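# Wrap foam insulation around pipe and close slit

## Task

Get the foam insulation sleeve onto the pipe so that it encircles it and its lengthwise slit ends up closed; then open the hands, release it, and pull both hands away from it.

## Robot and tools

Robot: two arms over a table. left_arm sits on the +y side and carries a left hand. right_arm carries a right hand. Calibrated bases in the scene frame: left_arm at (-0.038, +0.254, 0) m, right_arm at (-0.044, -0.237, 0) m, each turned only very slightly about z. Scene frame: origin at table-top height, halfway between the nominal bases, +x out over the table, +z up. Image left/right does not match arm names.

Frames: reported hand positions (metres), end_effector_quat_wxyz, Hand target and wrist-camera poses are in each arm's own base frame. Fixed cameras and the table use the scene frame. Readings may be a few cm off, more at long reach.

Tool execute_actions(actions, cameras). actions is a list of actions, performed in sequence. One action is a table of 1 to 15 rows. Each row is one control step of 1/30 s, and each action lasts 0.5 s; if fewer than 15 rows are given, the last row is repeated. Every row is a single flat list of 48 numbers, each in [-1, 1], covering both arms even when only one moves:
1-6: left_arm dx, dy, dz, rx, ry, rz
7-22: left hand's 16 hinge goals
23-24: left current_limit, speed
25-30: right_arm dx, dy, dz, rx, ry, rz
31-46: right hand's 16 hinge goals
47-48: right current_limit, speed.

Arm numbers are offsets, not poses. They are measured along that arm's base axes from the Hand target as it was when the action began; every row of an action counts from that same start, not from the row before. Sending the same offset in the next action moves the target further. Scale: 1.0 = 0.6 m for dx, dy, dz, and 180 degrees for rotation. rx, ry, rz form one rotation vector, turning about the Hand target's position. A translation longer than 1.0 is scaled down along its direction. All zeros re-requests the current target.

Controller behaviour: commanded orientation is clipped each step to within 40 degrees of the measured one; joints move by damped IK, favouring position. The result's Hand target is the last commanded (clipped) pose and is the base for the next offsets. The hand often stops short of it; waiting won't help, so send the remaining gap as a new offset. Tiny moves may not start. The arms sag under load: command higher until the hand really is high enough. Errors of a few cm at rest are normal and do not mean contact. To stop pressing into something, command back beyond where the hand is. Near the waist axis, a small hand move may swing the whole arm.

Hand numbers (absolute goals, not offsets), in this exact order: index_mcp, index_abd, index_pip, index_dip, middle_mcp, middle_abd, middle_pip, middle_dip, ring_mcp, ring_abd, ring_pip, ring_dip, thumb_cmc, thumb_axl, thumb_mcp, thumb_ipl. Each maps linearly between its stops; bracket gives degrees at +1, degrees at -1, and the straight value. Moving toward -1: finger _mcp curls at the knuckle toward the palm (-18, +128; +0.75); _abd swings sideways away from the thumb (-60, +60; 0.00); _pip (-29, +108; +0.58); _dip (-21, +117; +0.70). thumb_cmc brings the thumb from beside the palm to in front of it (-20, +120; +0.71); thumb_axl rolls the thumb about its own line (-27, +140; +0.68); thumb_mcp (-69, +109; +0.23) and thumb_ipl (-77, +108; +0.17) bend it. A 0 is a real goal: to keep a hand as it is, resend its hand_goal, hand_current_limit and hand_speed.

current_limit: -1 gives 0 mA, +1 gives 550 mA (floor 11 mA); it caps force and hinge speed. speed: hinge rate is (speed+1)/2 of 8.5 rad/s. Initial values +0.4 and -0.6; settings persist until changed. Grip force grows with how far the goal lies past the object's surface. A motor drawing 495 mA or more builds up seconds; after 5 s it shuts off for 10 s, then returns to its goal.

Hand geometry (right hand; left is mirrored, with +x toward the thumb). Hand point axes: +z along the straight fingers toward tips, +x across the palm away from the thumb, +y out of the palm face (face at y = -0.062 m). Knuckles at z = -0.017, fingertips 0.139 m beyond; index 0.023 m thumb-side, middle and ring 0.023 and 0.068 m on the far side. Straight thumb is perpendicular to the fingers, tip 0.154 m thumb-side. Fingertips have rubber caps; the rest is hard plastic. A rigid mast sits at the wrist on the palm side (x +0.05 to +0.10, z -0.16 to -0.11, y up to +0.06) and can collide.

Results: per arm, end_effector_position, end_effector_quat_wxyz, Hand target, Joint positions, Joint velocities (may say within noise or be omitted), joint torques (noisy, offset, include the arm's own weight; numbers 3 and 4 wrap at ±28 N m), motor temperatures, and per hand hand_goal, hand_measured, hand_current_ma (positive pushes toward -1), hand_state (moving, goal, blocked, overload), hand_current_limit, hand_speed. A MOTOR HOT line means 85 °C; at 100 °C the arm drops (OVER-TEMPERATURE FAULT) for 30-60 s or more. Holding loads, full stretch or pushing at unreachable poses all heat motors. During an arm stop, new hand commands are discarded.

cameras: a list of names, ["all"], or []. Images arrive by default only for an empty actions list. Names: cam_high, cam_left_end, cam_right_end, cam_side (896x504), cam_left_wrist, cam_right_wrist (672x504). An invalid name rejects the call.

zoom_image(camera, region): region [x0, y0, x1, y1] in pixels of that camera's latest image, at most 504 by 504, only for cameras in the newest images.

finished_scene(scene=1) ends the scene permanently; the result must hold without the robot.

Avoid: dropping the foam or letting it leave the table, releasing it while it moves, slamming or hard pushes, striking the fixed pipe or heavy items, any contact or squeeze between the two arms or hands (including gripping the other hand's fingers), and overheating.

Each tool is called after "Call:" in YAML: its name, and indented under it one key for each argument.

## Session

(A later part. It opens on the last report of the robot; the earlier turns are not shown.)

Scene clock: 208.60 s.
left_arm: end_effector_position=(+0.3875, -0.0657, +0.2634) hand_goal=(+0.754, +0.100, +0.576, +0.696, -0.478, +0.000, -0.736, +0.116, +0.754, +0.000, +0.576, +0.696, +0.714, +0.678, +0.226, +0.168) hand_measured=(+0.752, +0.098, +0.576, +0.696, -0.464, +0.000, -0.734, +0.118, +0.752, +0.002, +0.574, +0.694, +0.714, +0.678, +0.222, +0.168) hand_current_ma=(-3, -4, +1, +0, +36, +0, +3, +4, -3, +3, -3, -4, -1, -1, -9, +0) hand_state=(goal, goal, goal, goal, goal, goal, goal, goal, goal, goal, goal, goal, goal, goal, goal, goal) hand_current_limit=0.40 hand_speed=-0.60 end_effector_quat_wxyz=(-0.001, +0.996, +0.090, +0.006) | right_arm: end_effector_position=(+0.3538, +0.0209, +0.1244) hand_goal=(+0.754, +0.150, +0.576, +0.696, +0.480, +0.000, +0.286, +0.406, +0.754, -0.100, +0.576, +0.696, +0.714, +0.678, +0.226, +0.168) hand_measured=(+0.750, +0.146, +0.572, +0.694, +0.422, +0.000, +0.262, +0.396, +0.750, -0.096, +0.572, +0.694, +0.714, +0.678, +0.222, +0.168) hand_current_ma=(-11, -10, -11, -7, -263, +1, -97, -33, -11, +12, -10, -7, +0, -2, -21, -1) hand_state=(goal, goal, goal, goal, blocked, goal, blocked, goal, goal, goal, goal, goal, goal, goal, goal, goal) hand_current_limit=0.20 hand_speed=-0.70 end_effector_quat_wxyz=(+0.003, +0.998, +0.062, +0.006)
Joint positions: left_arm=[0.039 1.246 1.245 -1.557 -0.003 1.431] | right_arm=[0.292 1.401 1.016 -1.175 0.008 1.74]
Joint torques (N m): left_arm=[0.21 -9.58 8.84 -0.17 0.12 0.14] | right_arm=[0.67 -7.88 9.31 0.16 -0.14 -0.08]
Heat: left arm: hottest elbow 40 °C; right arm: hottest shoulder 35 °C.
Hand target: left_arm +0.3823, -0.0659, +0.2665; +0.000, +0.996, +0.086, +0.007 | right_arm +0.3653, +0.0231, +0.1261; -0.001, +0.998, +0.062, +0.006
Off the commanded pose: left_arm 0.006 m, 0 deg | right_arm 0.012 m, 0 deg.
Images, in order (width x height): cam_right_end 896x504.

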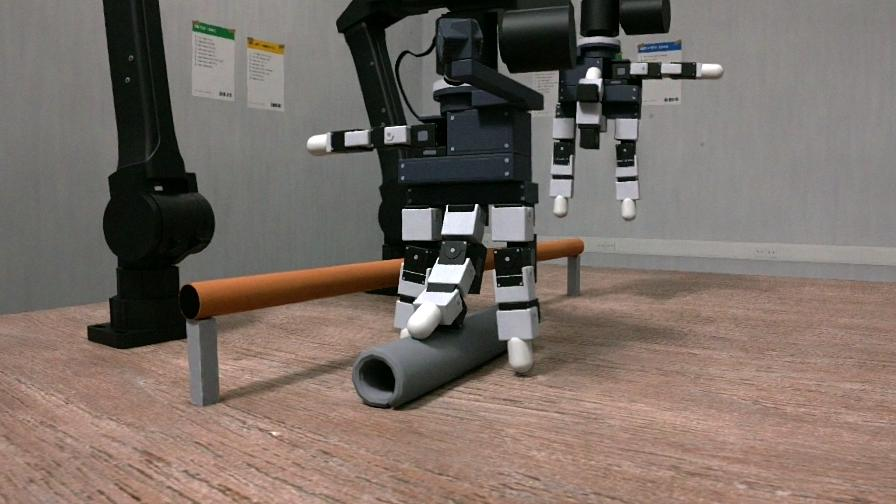

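Call:
execute_actions:
  actions:
    - [[0,0,0,0,0,0,0.754,0.1,0.576,0.696,-0.479,0,-0.737,0.116,0.754,0,0.576,0.696,0.714,0.678,0.226,0.168,0.4,-0.6,0.0148,0.0016,0,0,0,0,0.754,0.15,0.576,0.696,0.479,0,0.285,0.406,0.754,-0.1,0.576,0.696,0.714,0.678,0.226,0.168,0.2,-0.7]]
    - [[0,0,0,0,0,0,0.754,0.1,0.576,0.696,-0.479,0,-0.737,0.116,0.754,0,0.576,0.696,0.714,0.678,0.226,0.168,0.4,-0.6,0.0148,0.0016,0,0,0,0,0.754,0.15,0.576,0.696,0.479,0,0.285,0.406,0.754,-0.1,0.576,0.696,0.714,0.678,0.226,0.168,0.2,-0.7]]
    - [[0,0,0,0,0,0,0.754,0.1,0.576,0.696,-0.479,0,-0.737,0.116,0.754,0,0.576,0.696,0.714,0.678,0.226,0.168,0.4,-0.6,0.0148,0.0016,0,0,0,0,0.754,0.15,0.576,0.696,0.479,0,0.285,0.406,0.754,-0.1,0.576,0.696,0.714,0.678,0.226,0.168,0.2,-0.7]]
  cameras: ["cam_right_end", "cam_left_end"]

Call:
zoom_image:
  camera: "cam_right_end"
  region: [345, 325, 425, 410]

Scene clock: 210.67 s.
left_arm: end_effector_position=(+0.3875, -0.0657, +0.2634) hand_goal=(+0.754, +0.100, +0.576, +0.696, -0.478, +0.000, -0.736, +0.116, +0.754, +0.000, +0.576, +0.696, +0.714, +0.678, +0.226, +0.168) hand_measured=(+0.752, +0.098, +0.576, +0.696, -0.464, +0.000, -0.734, +0.118, +0.752, +0.002, +0.574, +0.694, +0.714, +0.678, +0.222, +0.168) hand_current_ma=(-3, -4, +1, +0, +36, +0, +3, +4, -3, +3, -3, -4, -1, -1, -9, +0) hand_state=(goal, goal, goal, goal, goal, goal, goal, goal, goal, goal, goal, goal, goal, goal, goal, goal) hand_current_limit=0.40 hand_speed=-0.60 end_effector_quat_wxyz=(-0.001, +0.996, +0.090, +0.006) | right_arm: end_effector_position=(+0.3810, +0.0243, +0.1249) hand_goal=(+0.754, +0.150, +0.576, +0.696, +0.480, +0.000, +0.286, +0.406, +0.754, -0.100, +0.576, +0.696, +0.714, +0.678, +0.226, +0.168) hand_measured=(+0.750, +0.152, +0.572, +0.694, +0.440, -0.002, +0.264, +0.404, +0.750, -0.096, +0.572, +0.694, +0.714, +0.678, +0.222, +0.168) hand_current_ma=(-11, +4, -11, -7, -177, -4, -81, -8, -11, +12, -10, -7, +0, -2, -21, -1) hand_state=(goal, goal, goal, goal, blocked, goal, blocked, goal, goal, goal, goal, goal, goal, goal, goal, goal) hand_current_limit=0.20 hand_speed=-0.70 end_effector_quat_wxyz=(+0.003, +0.998, +0.062, +0.008)
Joint positions: left_arm=[0.039 1.246 1.245 -1.557 -0.003 1.431] | right_arm=[0.281 1.468 1.087 -1.176 0.008 1.727]
Joint torques (N m): left_arm=[0.38 -9.64 8.94 -0.23 0.12 0.13] | right_arm=[0.91 -8.82 9.31 0.08 -0.13 -0.1]
Heat: left arm: hottest elbow 40 °C; right arm: hottest shoulder 35 °C.
Hand target: left_arm +0.3823, -0.0659, +0.2665; +0.000, +0.996, +0.086, +0.007 | right_arm +0.3919, +0.0259, +0.1259; -0.001, +0.998, +0.062, +0.006
Off the commanded pose: left_arm 0.006 m, 0 deg | right_arm 0.011 m, 0 deg.
Images, in order (width x height): cam_left_end 896x504, cam_right_end 896x504.

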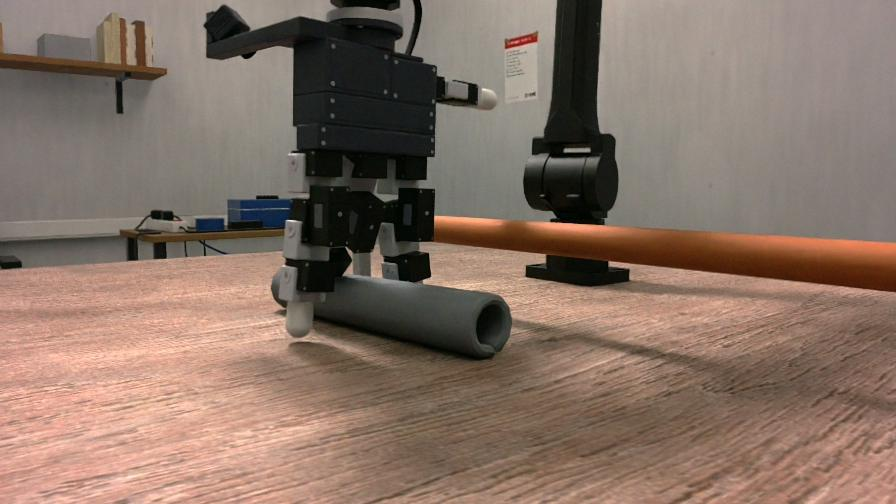

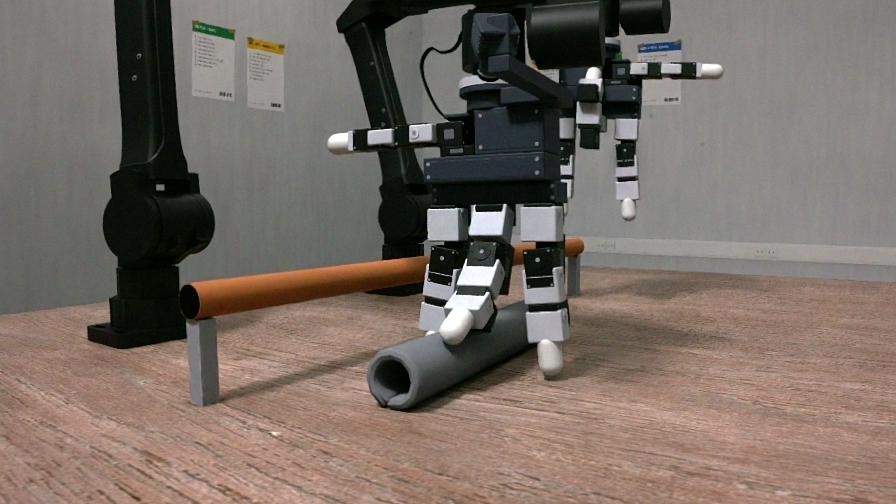

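Scaled by 5.929 from the camera's 896x504 image, which has a finer 1280x720 frame.

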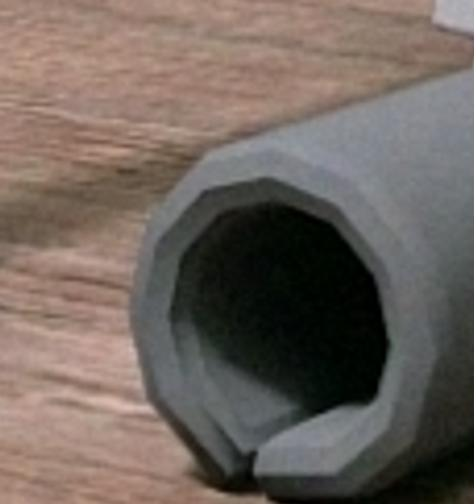

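Call:
execute_actions:
  actions:
    - [[0,0,0,0,0,0,0.754,0.1,0.576,0.696,-0.479,0,-0.737,0.116,0.754,0,0.576,0.696,0.714,0.678,0.226,0.168,0.4,-0.6,-0.02,-0.002,0,0,0,0,0.754,0.15,0.576,0.696,0.479,0,0.285,0.406,0.754,-0.1,0.576,0.696,0.714,0.678,0.226,0.168,0.2,-0.7]]
    - [[0,0,0,0,0,0,0.754,0.1,0.576,0.696,-0.479,0,-0.737,0.116,0.754,0,0.576,0.696,0.714,0.678,0.226,0.168,0.4,-0.6,-0.016,-0.0015,0,0,0,0,0.754,0.15,0.576,0.696,0.479,0,0.285,0.406,0.754,-0.1,0.576,0.696,0.714,0.678,0.226,0.168,0.2,-0.7]]
  cameras: ["cam_right_end", "cam_left_end"]

Call:
zoom_image:
  camera: "cam_right_end"
  region: [345, 325, 425, 410]

Scene clock: 212.10 s.
left_arm: end_effector_position=(+0.3875, -0.0657, +0.2634) hand_goal=(+0.754, +0.100, +0.576, +0.696, -0.478, +0.000, -0.736, +0.116, +0.754, +0.000, +0.576, +0.696, +0.714, +0.678, +0.226, +0.168) hand_measured=(+0.752, +0.098, +0.576, +0.696, -0.464, +0.000, -0.734, +0.118, +0.752, +0.002, +0.574, +0.694, +0.714, +0.678, +0.222, +0.168) hand_current_ma=(-3, -4, +1, +0, +36, +0, +3, +4, -3, +3, -3, -4, -1, -1, -9, +0) hand_state=(goal, goal, goal, goal, goal, goal, goal, goal, goal, goal, goal, goal, goal, goal, goal, goal) hand_current_limit=0.40 hand_speed=-0.60 end_effector_quat_wxyz=(-0.001, +0.996, +0.090, +0.006) | right_arm: end_effector_position=(+0.3753, +0.0227, +0.1263) hand_goal=(+0.754, +0.150, +0.576, +0.696, +0.480, +0.000, +0.286, +0.406, +0.754, -0.100, +0.576, +0.696, +0.714, +0.678, +0.226, +0.168) hand_measured=(+0.750, +0.152, +0.572, +0.694, +0.446, -0.002, +0.268, +0.404, +0.750, -0.096, +0.572, +0.694, +0.714, +0.678, +0.222, +0.168) hand_current_ma=(-11, +4, -10, -7, -150, -4, -69, -8, -11, +12, -10, -7, +0, -2, -21, -1) hand_state=(goal, goal, goal, goal, blocked, goal, goal, goal, goal, goal, goal, goal, goal, goal, goal, goal) hand_current_limit=0.20 hand_speed=-0.70 end_effector_quat_wxyz=(+0.002, +0.998, +0.062, +0.009)
Joint positions: left_arm=[0.039 1.246 1.245 -1.557 -0.003 1.431] | right_arm=[0.281 1.449 1.071 -1.176 0.008 1.727]
Joint torques (N m): left_arm=[0.5 -9.52 8.92 -0.2 0.12 0.12] | right_arm=[1.44 -10.93 5.97 0.14 -0.14 0.02]
Heat: left arm: hottest elbow 40 °C; right arm: hottest shoulder 35 °C.
Hand target: left_arm +0.3823, -0.0659, +0.2665; +0.000, +0.996, +0.086, +0.007 | right_arm +0.3703, +0.0238, +0.1260; -0.001, +0.998, +0.062, +0.006
Off the commanded pose: left_arm 0.006 m, 0 deg | right_arm 0.005 m, 1 deg.
Images, in order (width x height): cam_left_end 896x504, cam_right_end 896x504.

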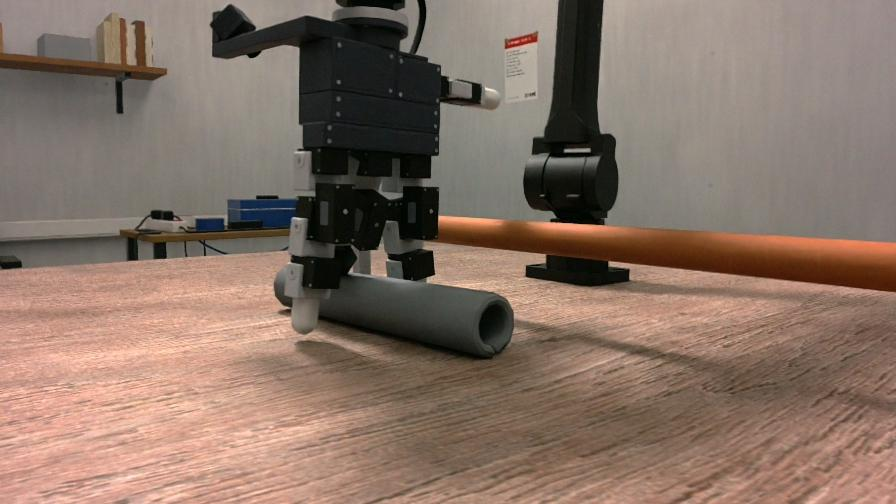

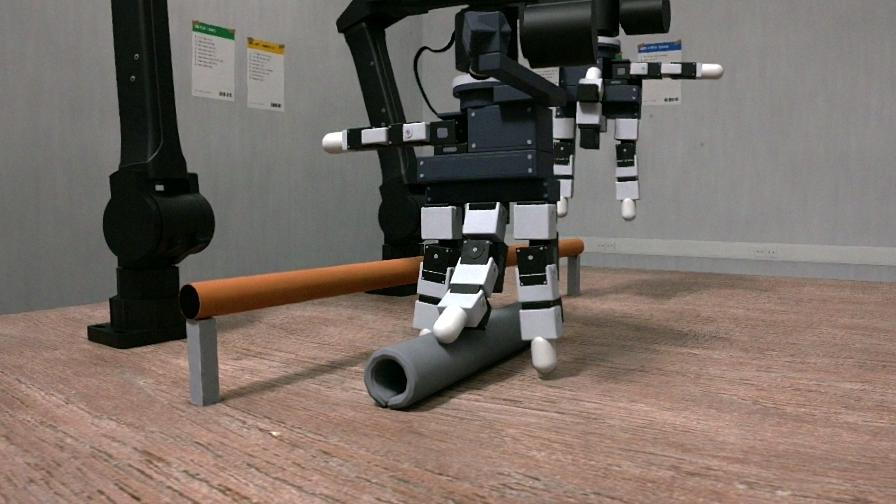

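Scaled by 5.929 from the camera's 896x504 image, which has a finer 1280x720 frame.

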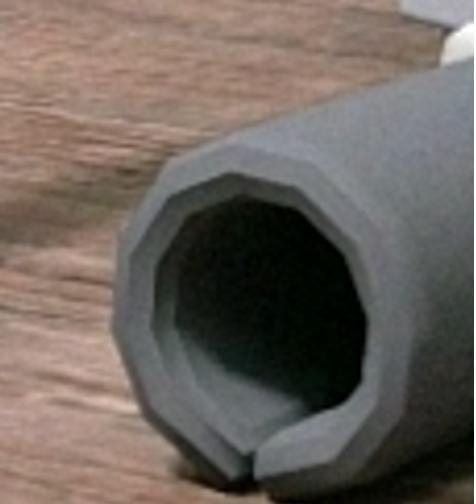

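Call:
execute_actions:
  actions:
    - [[0,0,0,0,0,0,0.754,0.1,0.576,0.696,-0.479,0,-0.737,0.116,0.754,0,0.576,0.696,0.714,0.678,0.226,0.168,0.4,-0.6,0,0,0,0,0,0,0.754,-0.03,0.576,0.696,0.479,0,0.285,0.406,0.754,0.18,0.576,0.696,0.714,0.678,0.226,0.168,0.0,-0.8]]
  cameras: ["cam_right_end", "cam_left_end"]

Call:
zoom_image:
  camera: "cam_right_end"
  region: [345, 280, 595, 410]

Scene clock: 214.40 s.
left_arm: end_effector_position=(+0.3875, -0.0657, +0.2634) hand_goal=(+0.754, +0.100, +0.576, +0.696, -0.478, +0.000, -0.736, +0.116, +0.754, +0.000, +0.576, +0.696, +0.714, +0.678, +0.226, +0.168) hand_measured=(+0.752, +0.098, +0.576, +0.696, -0.464, +0.000, -0.734, +0.118, +0.752, +0.002, +0.574, +0.694, +0.714, +0.678, +0.222, +0.168) hand_current_ma=(-3, -4, +1, +0, +36, +0, +3, +4, -3, +3, -3, -4, -1, -1, -9, +0) hand_state=(goal, goal, goal, goal, goal, goal, goal, goal, goal, goal, goal, goal, goal, goal, goal, goal) hand_current_limit=0.40 hand_speed=-0.60 end_effector_quat_wxyz=(-0.001, +0.996, +0.090, +0.006) | right_arm: end_effector_position=(+0.3752, +0.0230, +0.1264) hand_goal=(+0.754, -0.030, +0.576, +0.696, +0.480, +0.000, +0.286, +0.406, +0.754, +0.180, +0.576, +0.696, +0.714, +0.678, +0.226, +0.168) hand_measured=(+0.754, +0.004, +0.574, +0.694, +0.448, -0.008, +0.270, +0.404, +0.750, +0.174, +0.572, +0.694, +0.714, +0.678, +0.222, +0.168) hand_current_ma=(-1, +120, -5, -7, -140, -21, -61, -8, -11, -14, -10, -7, +0, -2, -21, -1) hand_state=(goal, blocked, goal, goal, blocked, goal, goal, goal, goal, goal, goal, goal, goal, goal, goal, goal) hand_current_limit=0.00 hand_speed=-0.80 end_effector_quat_wxyz=(+0.001, +0.998, +0.062, +0.009)
Joint positions: left_arm=[0.039 1.246 1.245 -1.557 -0.003 1.431] | right_arm=[0.281 1.448 1.071 -1.176 0.006 1.727]
Joint torques (N m): left_arm=[0.38 -9.64 8.94 -0.17 0.14 0.11] | right_arm=[1.32 -11.05 5.96 0.16 -0.09 0.01]
Heat: left arm: hottest elbow 40 °C; right arm: hottest shoulder 35 °C.
Hand target: left_arm +0.3823, -0.0659, +0.2665; +0.000, +0.996, +0.086, +0.007 | right_arm +0.3703, +0.0238, +0.1261; -0.001, +0.998, +0.062, +0.006
Off the commanded pose: left_arm 0.006 m, 0 deg | right_arm 0.005 m, 0 deg.
Images, in order (width x height): cam_left_end 896x504, cam_right_end 896x504.

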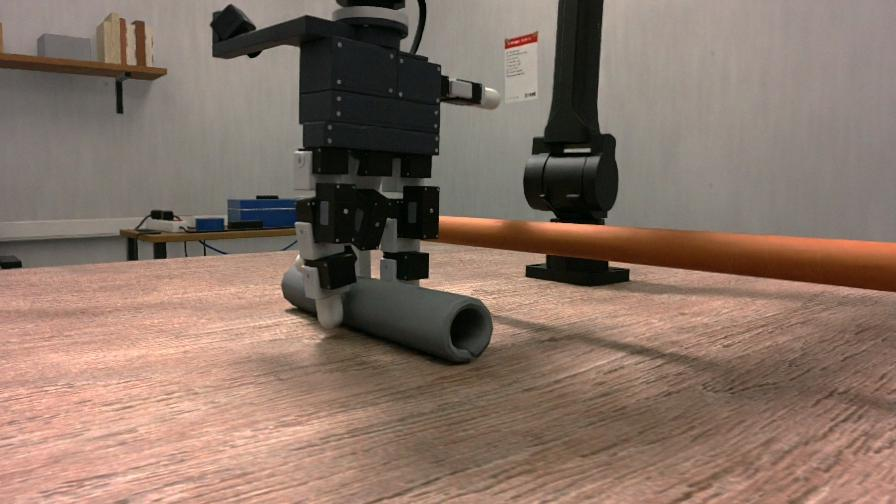

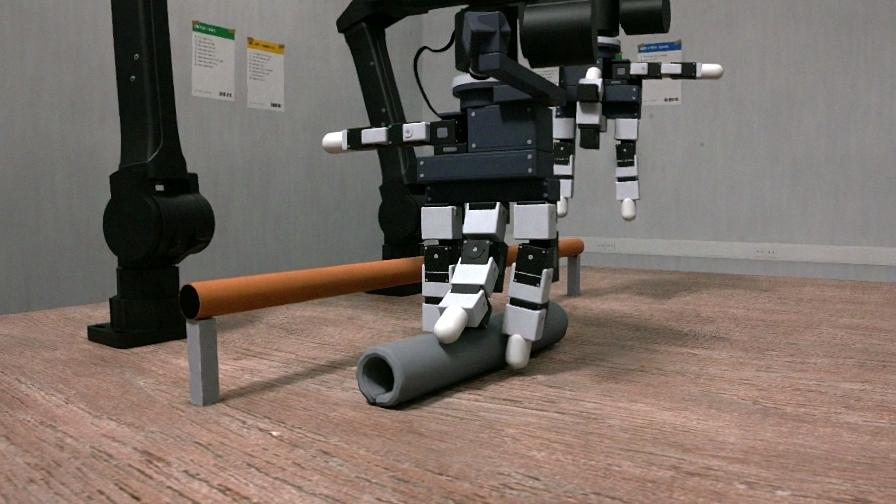

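Scaled by 2.016 from the camera's 896x504 image, which has a finer 1280x720 frame.

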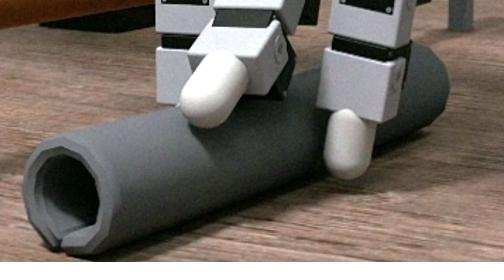

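Call:
execute_actions:
  actions:
    - [[0,0,0,0,0,0,0.754,0.1,0.576,0.696,-0.479,0,-0.737,0.116,0.754,0,0.576,0.696,0.714,0.678,0.226,0.168,0.4,-0.6,0,0,0,0,0,0,0.754,-0.03,0.576,0.696,0.479,0,0.285,0.406,0.754,0.31,0.576,0.696,0.714,0.678,0.226,0.168,0.0,-0.8]]
  cameras: ["cam_right_end", "cam_left_end"]

Call:
zoom_image:
  camera: "cam_right_end"
  region: [345, 280, 595, 410]

Scene clock: 215.57 s.
left_arm: end_effector_position=(+0.3875, -0.0657, +0.2634) hand_goal=(+0.754, +0.100, +0.576, +0.696, -0.478, +0.000, -0.736, +0.116, +0.754, +0.000, +0.576, +0.696, +0.714, +0.678, +0.226, +0.168) hand_measured=(+0.752, +0.098, +0.576, +0.696, -0.464, +0.000, -0.734, +0.118, +0.752, +0.002, +0.574, +0.694, +0.714, +0.678, +0.222, +0.168) hand_current_ma=(-3, -4, +1, +0, +36, +0, +3, +4, -3, +3, -3, -4, -1, -1, -9, +0) hand_state=(goal, goal, goal, goal, goal, goal, goal, goal, goal, goal, goal, goal, goal, goal, goal, goal) hand_current_limit=0.40 hand_speed=-0.60 end_effector_quat_wxyz=(-0.001, +0.996, +0.090, +0.006) | right_arm: end_effector_position=(+0.3752, +0.0230, +0.1264) hand_goal=(+0.754, -0.030, +0.576, +0.696, +0.480, +0.000, +0.286, +0.406, +0.754, +0.310, +0.576, +0.696, +0.714, +0.678, +0.226, +0.168) hand_measured=(+0.754, +0.004, +0.574, +0.694, +0.448, -0.004, +0.270, +0.404, +0.752, +0.232, +0.574, +0.694, +0.714, +0.678, +0.222, +0.168) hand_current_ma=(-1, +120, -5, -7, -140, -14, -61, -8, -8, -275, -7, -6, +0, -2, -21, -1) hand_state=(goal, blocked, goal, goal, blocked, goal, goal, goal, goal, blocked, goal, goal, goal, goal, goal, goal) hand_current_limit=0.00 hand_speed=-0.80 end_effector_quat_wxyz=(+0.001, +0.998, +0.062, +0.009)
Joint positions: left_arm=[0.039 1.246 1.245 -1.557 -0.003 1.431] | right_arm=[0.281 1.448 1.071 -1.176 0.006 1.727]
Joint torques (N m): left_arm=[0.5 -9.41 8.83 -0.2 0.13 0.12] | right_arm=[1.44 -10.87 6.05 0.2 -0.09 -0.01]
Heat: left arm: hottest elbow 40 °C; right arm: hottest shoulder 35 °C.
Hand target: left_arm +0.3823, -0.0659, +0.2665; +0.000, +0.996, +0.086, +0.007 | right_arm +0.3703, +0.0238, +0.1260; -0.001, +0.998, +0.062, +0.006
Off the commanded pose: left_arm 0.006 m, 0 deg | right_arm 0.005 m, 0 deg.
Images, in order (width x height): cam_left_end 896x504, cam_right_end 896x504.

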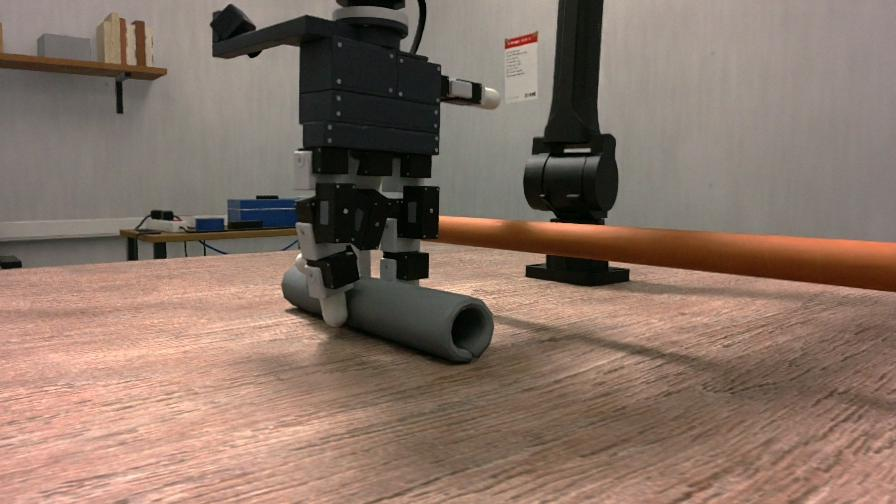

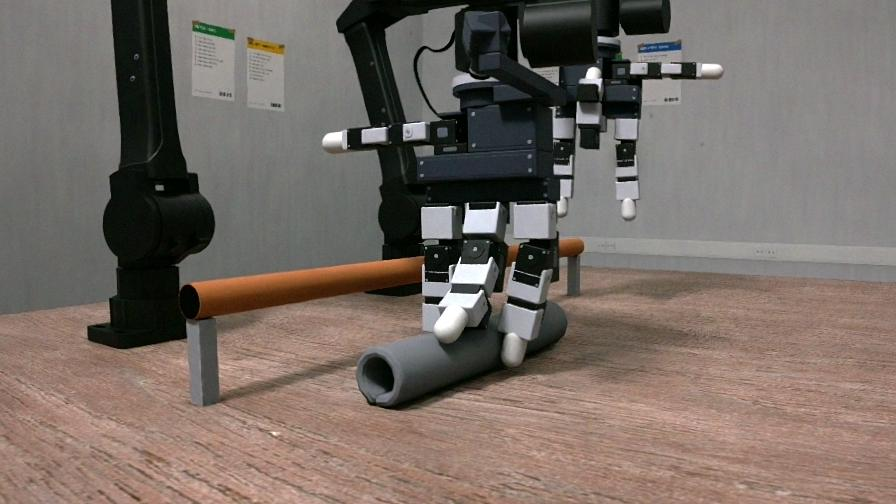

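Scaled by 2.016 from the camera's 896x504 image, which has a finer 1280x720 frame.

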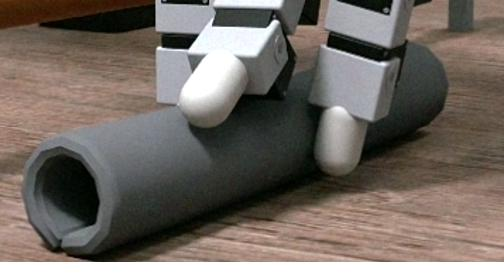

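Call:
execute_actions:
  actions:
    - [[0,0,0,0,0,0,0.754,0.1,0.576,0.696,-0.479,0,-0.737,0.116,0.754,0,0.576,0.696,0.714,0.678,0.226,0.168,0.4,-0.6,0.004,0,0,0,0,0,0.754,-0.003,0.576,0.696,0.479,0,0.285,0.406,0.754,0.2,0.576,0.696,0.714,0.678,0.226,0.168,0.0,-0.8]]
    - [[0,0,0,0,0,0,0.754,0.1,0.576,0.696,-0.479,0,-0.737,0.116,0.754,0,0.576,0.696,0.714,0.678,0.226,0.168,0.4,-0.6,0,0,0,0,0,0,0.754,-0.003,0.576,0.696,0.05,0,0.285,0.406,0.754,0.2,0.576,0.696,0.714,0.678,0.226,0.168,0.0,-0.7]]
  cameras: ["cam_right_end", "cam_left_end"]

Call:
zoom_image:
  camera: "cam_right_end"
  region: [345, 280, 595, 410]

Scene clock: 217.27 s.
left_arm: end_effector_position=(+0.3875, -0.0657, +0.2634) hand_goal=(+0.754, +0.100, +0.576, +0.696, -0.478, +0.000, -0.736, +0.116, +0.754, +0.000, +0.576, +0.696, +0.714, +0.678, +0.226, +0.168) hand_measured=(+0.752, +0.098, +0.576, +0.696, -0.464, +0.000, -0.734, +0.118, +0.752, +0.002, +0.574, +0.694, +0.714, +0.678, +0.222, +0.168) hand_current_ma=(-3, -4, +1, +0, +36, +0, +3, +4, -3, +3, -3, -4, -1, -1, -9, +0) hand_state=(goal, goal, goal, goal, goal, goal, goal, goal, goal, goal, goal, goal, goal, goal, goal, goal) hand_current_limit=0.40 hand_speed=-0.60 end_effector_quat_wxyz=(-0.001, +0.996, +0.090, +0.006) | right_arm: end_effector_position=(+0.3750, +0.0234, +0.1262) hand_goal=(+0.754, -0.002, +0.576, +0.696, +0.050, +0.000, +0.286, +0.406, +0.754, +0.200, +0.576, +0.696, +0.714, +0.678, +0.226, +0.168) hand_measured=(+0.752, +0.006, +0.574, +0.694, +0.068, -0.002, +0.286, +0.404, +0.752, +0.200, +0.574, +0.694, +0.714, +0.678, +0.222, +0.168) hand_current_ma=(-4, +22, -5, -7, +69, -7, -1, -8, -8, -2, -7, -6, +0, -2, -21, -1) hand_state=(goal, goal, goal, goal, goal, goal, goal, goal, goal, goal, goal, goal, goal, goal, goal, goal) hand_current_limit=0.00 hand_speed=-0.70 end_effector_quat_wxyz=(+0.000, +0.998, +0.062, +0.009)
Joint positions: left_arm=[0.039 1.246 1.245 -1.557 -0.003 1.431] | right_arm=[0.281 1.448 1.071 -1.176 0.004 1.727]
Joint torques (N m): left_arm=[0.56 -9.76 8.84 -0.23 0.13 0.11] | right_arm=[1.14 -10.29 6.48 0.18 0.01 -0.03]
Heat: left arm: hottest elbow 40 °C; right arm: hottest shoulder 35 °C.
Hand target: left_arm +0.3823, -0.0659, +0.2665; +0.000, +0.996, +0.086, +0.007 | right_arm +0.3727, +0.0238, +0.1260; -0.001, +0.998, +0.062, +0.006
Off the commanded pose: left_arm 0.006 m, 0 deg | right_arm 0.002 m, 0 deg.
Images, in order (width x height): cam_left_end 896x504, cam_right_end 896x504.

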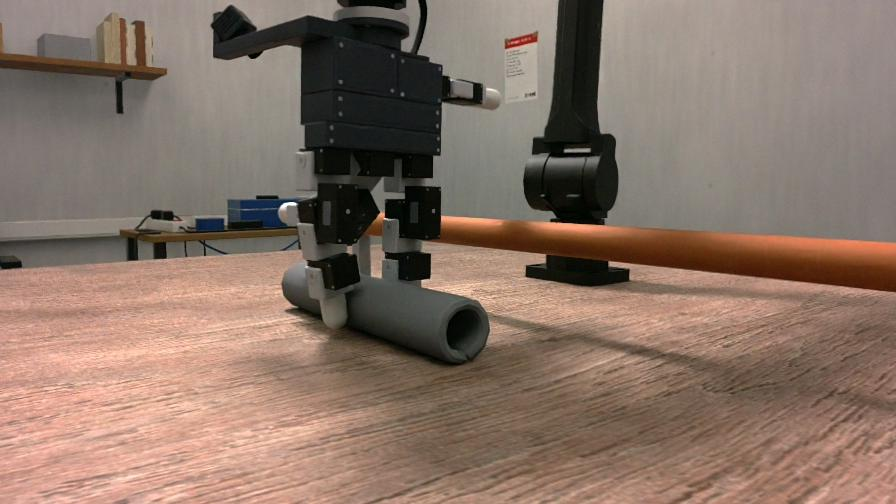

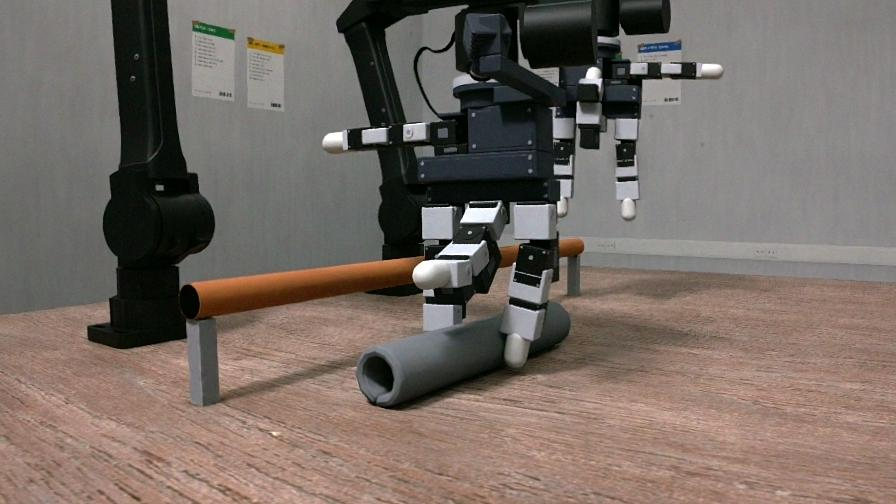

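Scaled by 2.016 from the camera's 896x504 image, which has a finer 1280x720 frame.

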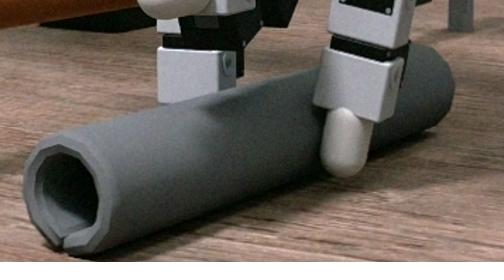

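Call:
execute_actions:
  actions:
    - [[0,0,0,0,0,0,0.754,0.1,0.576,0.696,-0.479,0,-0.737,0.116,0.754,0,0.576,0.696,0.714,0.678,0.226,0.168,0.4,-0.6,0,0,0,0,0,0,0.754,-0.003,0.576,0.696,0.05,0,0.285,0.406,0.754,0.31,0.576,0.696,0.714,0.678,0.226,0.168,0.0,-0.8]]
  cameras: ["cam_right_end", "cam_left_end"]

Call:
zoom_image:
  camera: "cam_right_end"
  region: [345, 280, 595, 410]

Scene clock: 218.10 s.
left_arm: end_effector_position=(+0.3875, -0.0657, +0.2634) hand_goal=(+0.754, +0.100, +0.576, +0.696, -0.478, +0.000, -0.736, +0.116, +0.754, +0.000, +0.576, +0.696, +0.714, +0.678, +0.226, +0.168) hand_measured=(+0.752, +0.098, +0.576, +0.696, -0.464, +0.000, -0.734, +0.118, +0.752, +0.002, +0.574, +0.694, +0.714, +0.678, +0.222, +0.168) hand_current_ma=(-3, -4, +1, +0, +36, +0, +3, +4, -3, +3, -3, -4, -1, -1, -9, +0) hand_state=(goal, goal, goal, goal, goal, goal, goal, goal, goal, goal, goal, goal, goal, goal, goal, goal) hand_current_limit=0.40 hand_speed=-0.60 end_effector_quat_wxyz=(-0.001, +0.996, +0.090, +0.006) | right_arm: end_effector_position=(+0.3750, +0.0234, +0.1262) hand_goal=(+0.754, -0.002, +0.576, +0.696, +0.050, +0.000, +0.286, +0.406, +0.754, +0.310, +0.576, +0.696, +0.714, +0.678, +0.226, +0.168) hand_measured=(+0.750, +0.012, +0.574, +0.694, +0.068, -0.002, +0.286, +0.404, +0.754, +0.242, +0.576, +0.694, +0.714, +0.678, +0.222, +0.168) hand_current_ma=(-11, +46, -5, -7, +69, -7, -1, -8, +1, -249, -1, -4, +0, -2, -21, -1) hand_state=(goal, goal, goal, goal, goal, goal, goal, goal, goal, blocked, goal, goal, goal, goal, goal, goal) hand_current_limit=0.00 hand_speed=-0.80 end_effector_quat_wxyz=(+0.000, +0.998, +0.062, +0.009)
Joint positions: left_arm=[0.039 1.246 1.245 -1.557 -0.003 1.431] | right_arm=[0.281 1.448 1.071 -1.176 0.004 1.727]
Joint torques (N m): left_arm=[0.44 -9.7 8.94 -0.14 0.15 0.11] | right_arm=[1.26 -10.58 6.42 0.16 0.06 -0.01]
Heat: left arm: hottest elbow 40 °C; right arm: hottest shoulder 35 °C.
Hand target: left_arm +0.3823, -0.0659, +0.2665; +0.000, +0.996, +0.086, +0.007 | right_arm +0.3727, +0.0238, +0.1260; -0.001, +0.998, +0.062, +0.006
Off the commanded pose: left_arm 0.006 m, 0 deg | right_arm 0.002 m, 0 deg.
Images, in order (width x height): cam_left_end 896x504, cam_right_end 896x504.

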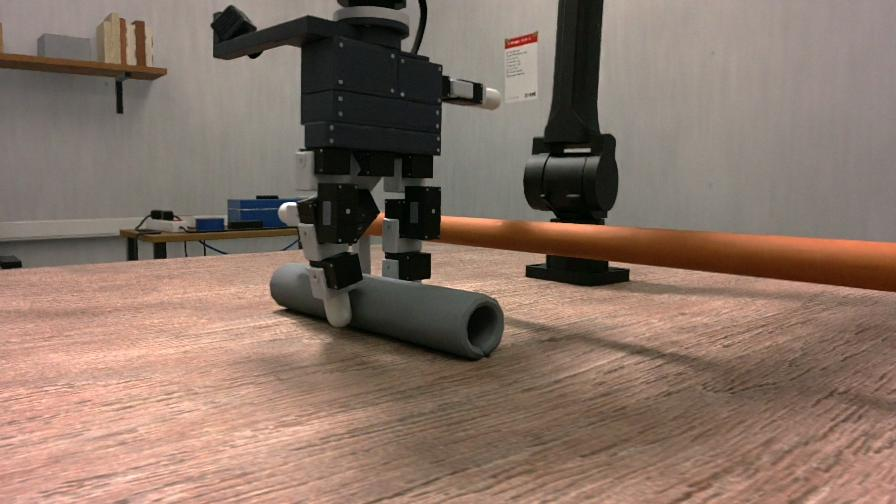

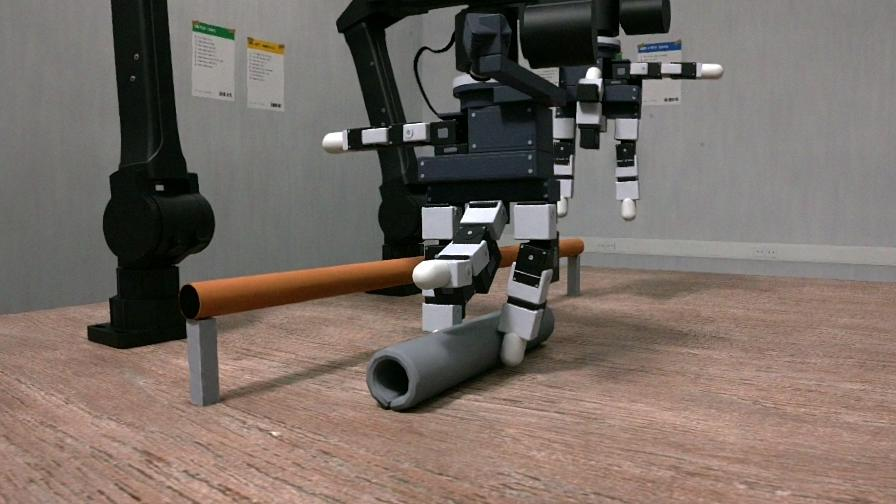

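Scaled by 2.016 from the camera's 896x504 image, which has a finer 1280x720 frame.

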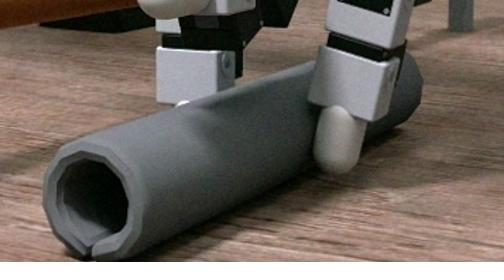

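Call:
execute_actions:
  actions:
    - [[0,0,0,0,0,0,0.754,0.1,0.576,0.696,-0.479,0,-0.737,0.116,0.754,0,0.576,0.696,0.714,0.678,0.226,0.168,0.4,-0.6,0,0,0,0,0,0,0.754,-0.09,0.576,0.696,0.05,0,0.285,0.406,0.754,0.33,0.576,0.696,0.714,0.678,0.226,0.168,-0.1,-0.8]]
  cameras: ["cam_right_end", "cam_left_end"]

Call:
zoom_image:
  camera: "cam_right_end"
  region: [345, 280, 595, 410]

Scene clock: 222.83 s.
left_arm: end_effector_position=(+0.3875, -0.0657, +0.2634) hand_goal=(+0.754, +0.100, +0.576, +0.696, -0.478, +0.000, -0.736, +0.116, +0.754, +0.000, +0.576, +0.696, +0.714, +0.678, +0.226, +0.168) hand_measured=(+0.752, +0.098, +0.576, +0.696, -0.464, +0.000, -0.734, +0.118, +0.752, +0.002, +0.574, +0.694, +0.714, +0.678, +0.222, +0.168) hand_current_ma=(-3, -4, +1, +0, +36, +0, +3, +4, -3, +3, -3, -4, -1, -1, -9, +0) hand_state=(goal, goal, goal, goal, goal, goal, goal, goal, goal, goal, goal, goal, goal, goal, goal, goal) hand_current_limit=0.40 hand_speed=-0.60 end_effector_quat_wxyz=(-0.001, +0.996, +0.090, +0.006) | right_arm: end_effector_position=(+0.3750, +0.0234, +0.1262) hand_goal=(+0.754, -0.090, +0.576, +0.696, +0.050, +0.000, +0.286, +0.406, +0.754, +0.330, +0.576, +0.696, +0.714, +0.678, +0.226, +0.168) hand_measured=(+0.750, -0.010, +0.574, +0.694, +0.068, -0.002, +0.286, +0.404, +0.754, +0.242, +0.576, +0.694, +0.714, +0.678, +0.222, +0.168) hand_current_ma=(-16, +248, -5, -7, +69, -7, -1, -8, +3, -247, +0, -4, +0, -2, -21, -1) hand_state=(goal, blocked, goal, goal, goal, goal, goal, goal, goal, blocked, goal, goal, goal, goal, goal, goal) hand_current_limit=-0.10 hand_speed=-0.80 end_effector_quat_wxyz=(+0.000, +0.998, +0.062, +0.009)
Joint positions: left_arm=[0.039 1.246 1.245 -1.557 -0.003 1.431] | right_arm=[0.281 1.448 1.071 -1.176 0.004 1.727]
Joint torques (N m): left_arm=[0.56 -9.35 8.96 -0.21 0.14 0.13] | right_arm=[1.26 -10.34 6.48 0.17 0.03 -0.01]
Heat: left arm: hottest elbow 40 °C; right arm: hottest shoulder 35 °C.
Hand target: left_arm +0.3823, -0.0659, +0.2665; +0.000, +0.996, +0.086, +0.007 | right_arm +0.3727, +0.0238, +0.1260; -0.001, +0.998, +0.062, +0.006
Off the commanded pose: left_arm 0.006 m, 0 deg | right_arm 0.002 m, 0 deg.
Images, in order (width x height): cam_left_end 896x504, cam_right_end 896x504.

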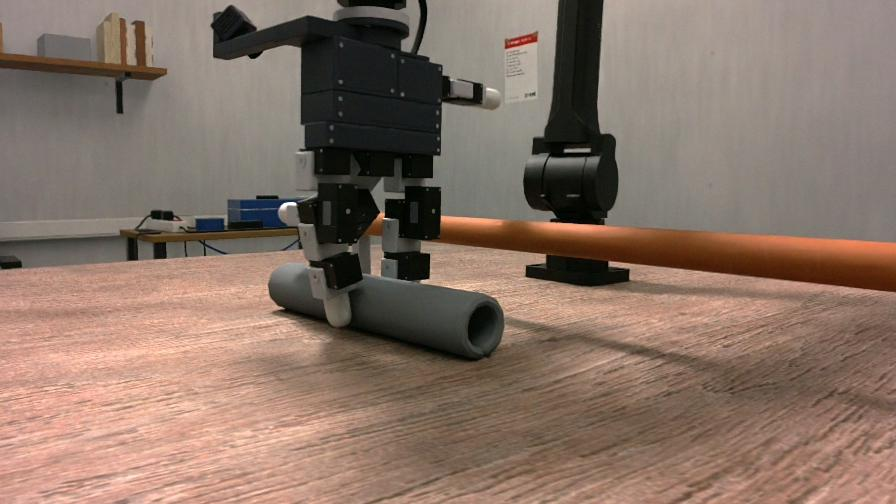

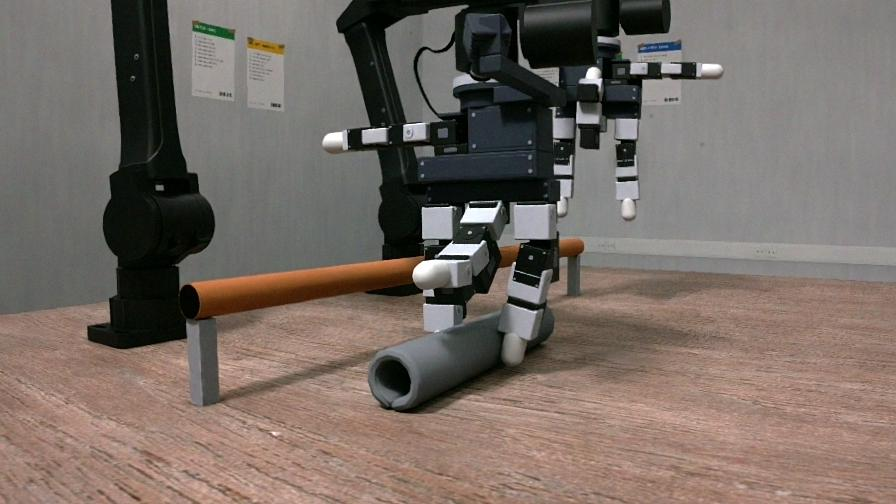

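Scaled by 2.016 from the camera's 896x504 image, which has a finer 1280x720 frame.

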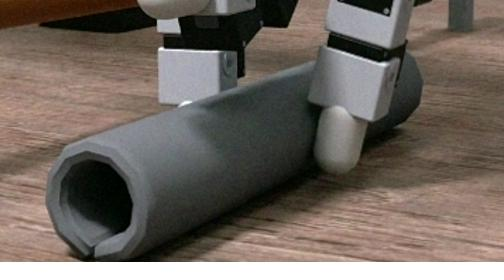

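Call:
execute_actions:
  actions:
    - [[0,0,0,0,0,0,0.754,0.1,0.576,0.696,-0.479,0,-0.737,0.116,0.754,0,0.576,0.696,0.714,0.678,0.226,0.168,0.4,-0.6,0,0,0.04,0,0,0,0.754,-0.09,0.576,0.696,0.05,0,0.285,0.406,0.754,0.33,0.576,0.696,0.714,0.678,0.226,0.168,-0.1,-0.8]]
    - [[0,0,0,0,0,0,0.754,0.1,0.576,0.696,-0.479,0,-0.737,0.116,0.754,0,0.576,0.696,0.714,0.678,0.226,0.168,0.4,-0.6,0,0,0.04,0,0,0,0.754,-0.09,0.576,0.696,0.05,0,0.285,0.406,0.754,0.33,0.576,0.696,0.714,0.678,0.226,0.168,-0.1,-0.8]]
  cameras: ["cam_right_end", "cam_left_end", "cam_side"]

Scene clock: 224.23 s.
left_arm: end_effector_position=(+0.3875, -0.0657, +0.2634) hand_goal=(+0.754, +0.100, +0.576, +0.696, -0.478, +0.000, -0.736, +0.116, +0.754, +0.000, +0.576, +0.696, +0.714, +0.678, +0.226, +0.168) hand_measured=(+0.752, +0.098, +0.576, +0.696, -0.464, +0.000, -0.734, +0.118, +0.752, +0.002, +0.574, +0.694, +0.714, +0.678, +0.222, +0.168) hand_current_ma=(-3, -4, +1, +0, +36, +0, +3, +4, -3, +3, -3, -4, -1, -1, -9, +0) hand_state=(goal, goal, goal, goal, goal, goal, goal, goal, goal, goal, goal, goal, goal, goal, goal, goal) hand_current_limit=0.40 hand_speed=-0.60 end_effector_quat_wxyz=(-0.001, +0.996, +0.090, +0.006) | right_arm: end_effector_position=(+0.3606, +0.0193, +0.1557) hand_goal=(+0.754, -0.090, +0.576, +0.696, +0.050, +0.000, +0.286, +0.406, +0.754, +0.330, +0.576, +0.696, +0.714, +0.678, +0.226, +0.168) hand_measured=(+0.750, -0.020, +0.574, +0.694, +0.068, -0.002, +0.286, +0.404, +0.756, +0.242, +0.576, +0.694, +0.714, +0.678, +0.222, +0.168) hand_current_ma=(-16, +247, -5, -7, +69, -6, -1, -7, +5, -247, +0, -4, +0, -2, -21, -1) hand_state=(goal, blocked, goal, goal, goal, goal, goal, goal, goal, blocked, goal, goal, goal, goal, goal, goal) hand_current_limit=-0.10 hand_speed=-0.80 end_effector_quat_wxyz=(+0.005, +0.998, +0.062, -0.016)
Joint positions: left_arm=[0.039 1.246 1.245 -1.557 -0.003 1.431] | right_arm=[0.281 1.417 1.115 -1.302 0.004 1.727]
Joint torques (N m): left_arm=[0.32 -9.52 8.9 -0.14 0.14 0.12] | right_arm=[1.2 -10.93 10.21 -0.17 0.04 0]
Heat: left arm: hottest elbow 40 °C; right arm: hottest shoulder 35 °C.
Hand target: left_arm +0.3823, -0.0659, +0.2665; +0.000, +0.996, +0.086, +0.007 | right_arm +0.3727, +0.0238, +0.1740; -0.001, +0.998, +0.062, +0.006
Off the commanded pose: left_arm 0.006 m, 0 deg | right_arm 0.022 m, 3 deg.
Images, in order (width x height): cam_left_end 896x504, cam_right_end 896x504, cam_side 896x504.

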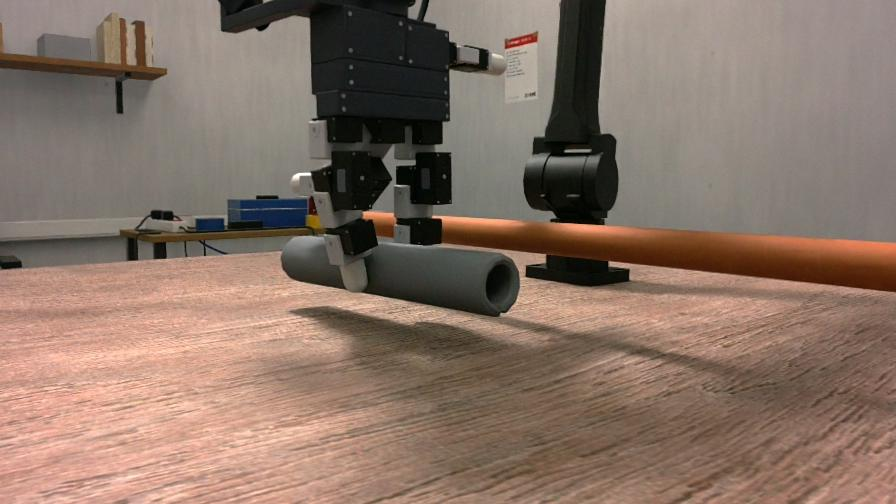

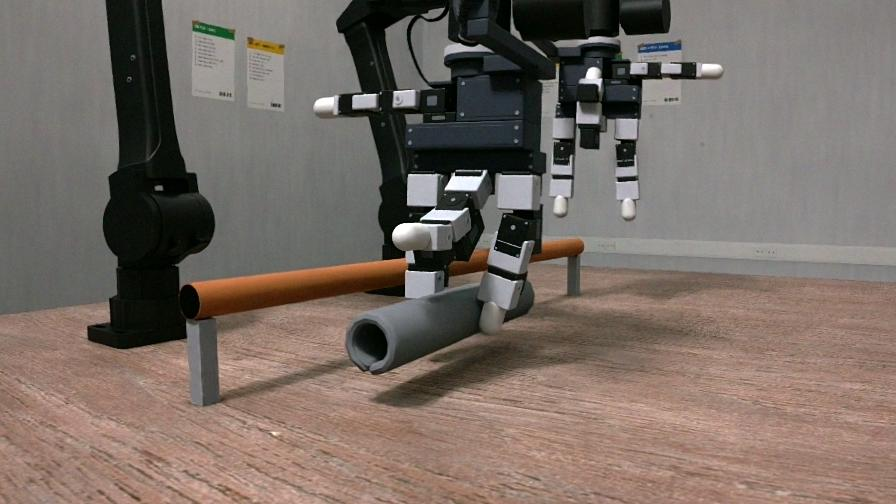

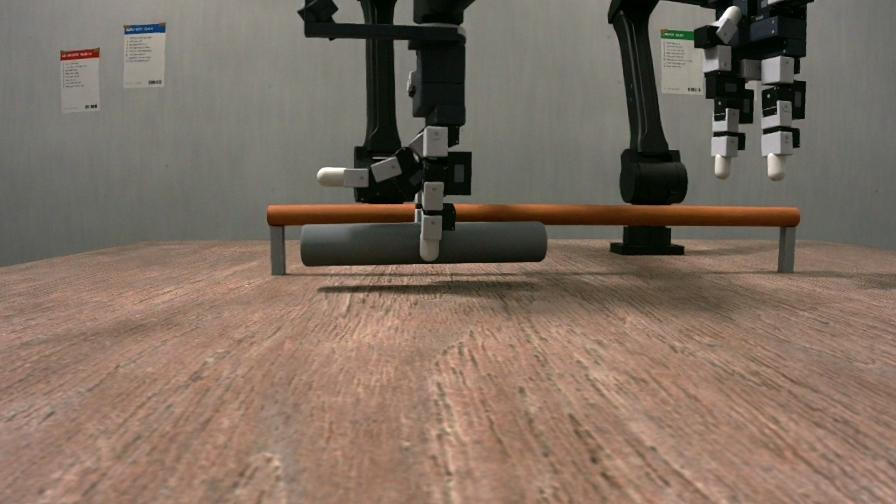

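Call:
execute_actions:
  actions:
    - [[0,0,0,0,0,0,0.754,0.1,0.576,0.696,-0.479,0,-0.737,0.116,0.754,0,0.576,0.696,0.714,0.678,0.226,0.168,0.4,-0.6,0,0,0.03,0,0,0,0.754,-0.25,0.576,0.696,0.05,0,0.285,0.406,0.754,0.27,0.576,0.696,0.714,0.678,0.226,0.168,-0.1,-0.93]]
    - [[0,0,0,0,0,0,0.754,0.1,0.576,0.696,-0.479,0,-0.737,0.116,0.754,0,0.576,0.696,0.714,0.678,0.226,0.168,0.4,-0.6,0,0,0.03,0,0,0,0.754,-0.25,0.576,0.696,0.05,0,0.285,0.406,0.754,0.23,0.576,0.696,0.714,0.678,0.226,0.168,-0.1,-0.93]]
  cameras: ["cam_right_end"]

Scene clock: 225.93 s.
left_arm: end_effector_position=(+0.3875, -0.0657, +0.2634) hand_goal=(+0.754, +0.100, +0.576, +0.696, -0.478, +0.000, -0.736, +0.116, +0.754, +0.000, +0.576, +0.696, +0.714, +0.678, +0.226, +0.168) hand_measured=(+0.752, +0.098, +0.576, +0.696, -0.464, +0.000, -0.734, +0.118, +0.752, +0.002, +0.574, +0.694, +0.714, +0.678, +0.222, +0.168) hand_current_ma=(-3, -4, +1, +0, +36, +0, +3, +4, -3, +3, -3, -4, -1, -1, -9, +0) hand_state=(goal, goal, goal, goal, goal, goal, goal, goal, goal, goal, goal, goal, goal, goal, goal, goal) hand_current_limit=0.40 hand_speed=-0.60 end_effector_quat_wxyz=(-0.001, +0.996, +0.090, +0.006) | right_arm: end_effector_position=(+0.3620, +0.0196, +0.1895) hand_goal=(+0.754, -0.250, +0.576, +0.696, +0.050, +0.000, +0.286, +0.406, +0.754, +0.230, +0.576, +0.696, +0.714, +0.678, +0.226, +0.168) hand_measured=(+0.750, -0.094, +0.574, +0.694, +0.068, -0.002, +0.286, +0.404, +0.756, +0.190, +0.576, +0.694, +0.714, +0.678, +0.222, +0.168) hand_current_ma=(-16, +248, -5, -7, +69, -6, -1, -7, +5, -144, +0, -4, +0, -2, -21, -1) hand_state=(goal, blocked, goal, goal, goal, goal, goal, goal, goal, blocked, goal, goal, goal, goal, goal, goal) hand_current_limit=-0.10 hand_speed=-0.93 end_effector_quat_wxyz=(+0.006, +0.998, +0.062, -0.018)
Joint positions: left_arm=[0.039 1.246 1.245 -1.557 -0.003 1.431] | right_arm=[0.281 1.401 1.19 -1.398 0.004 1.727]
Joint torques (N m): left_arm=[0.44 -9.64 8.91 -0.17 0.12 0.11] | right_arm=[1.44 -11.22 10.59 -0.12 0.02 -0.01]
Heat: left arm: hottest elbow 40 °C; right arm: hottest shoulder 36 °C.
Hand target: left_arm +0.3823, -0.0659, +0.2665; +0.000, +0.996, +0.086, +0.007 | right_arm +0.3728, +0.0238, +0.2101; -0.001, +0.998, +0.062, +0.006
Off the commanded pose: left_arm 0.006 m, 0 deg | right_arm 0.024 m, 3 deg.
Images, in order (width x height): cam_right_end 896x504.

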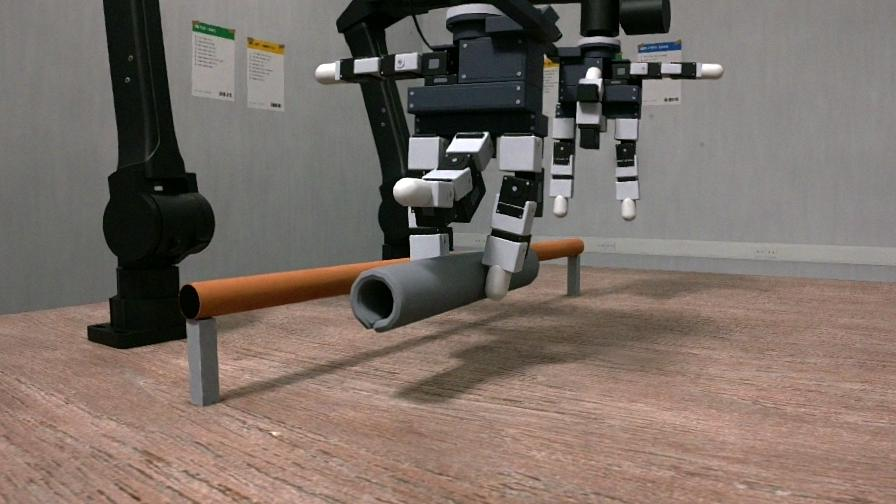

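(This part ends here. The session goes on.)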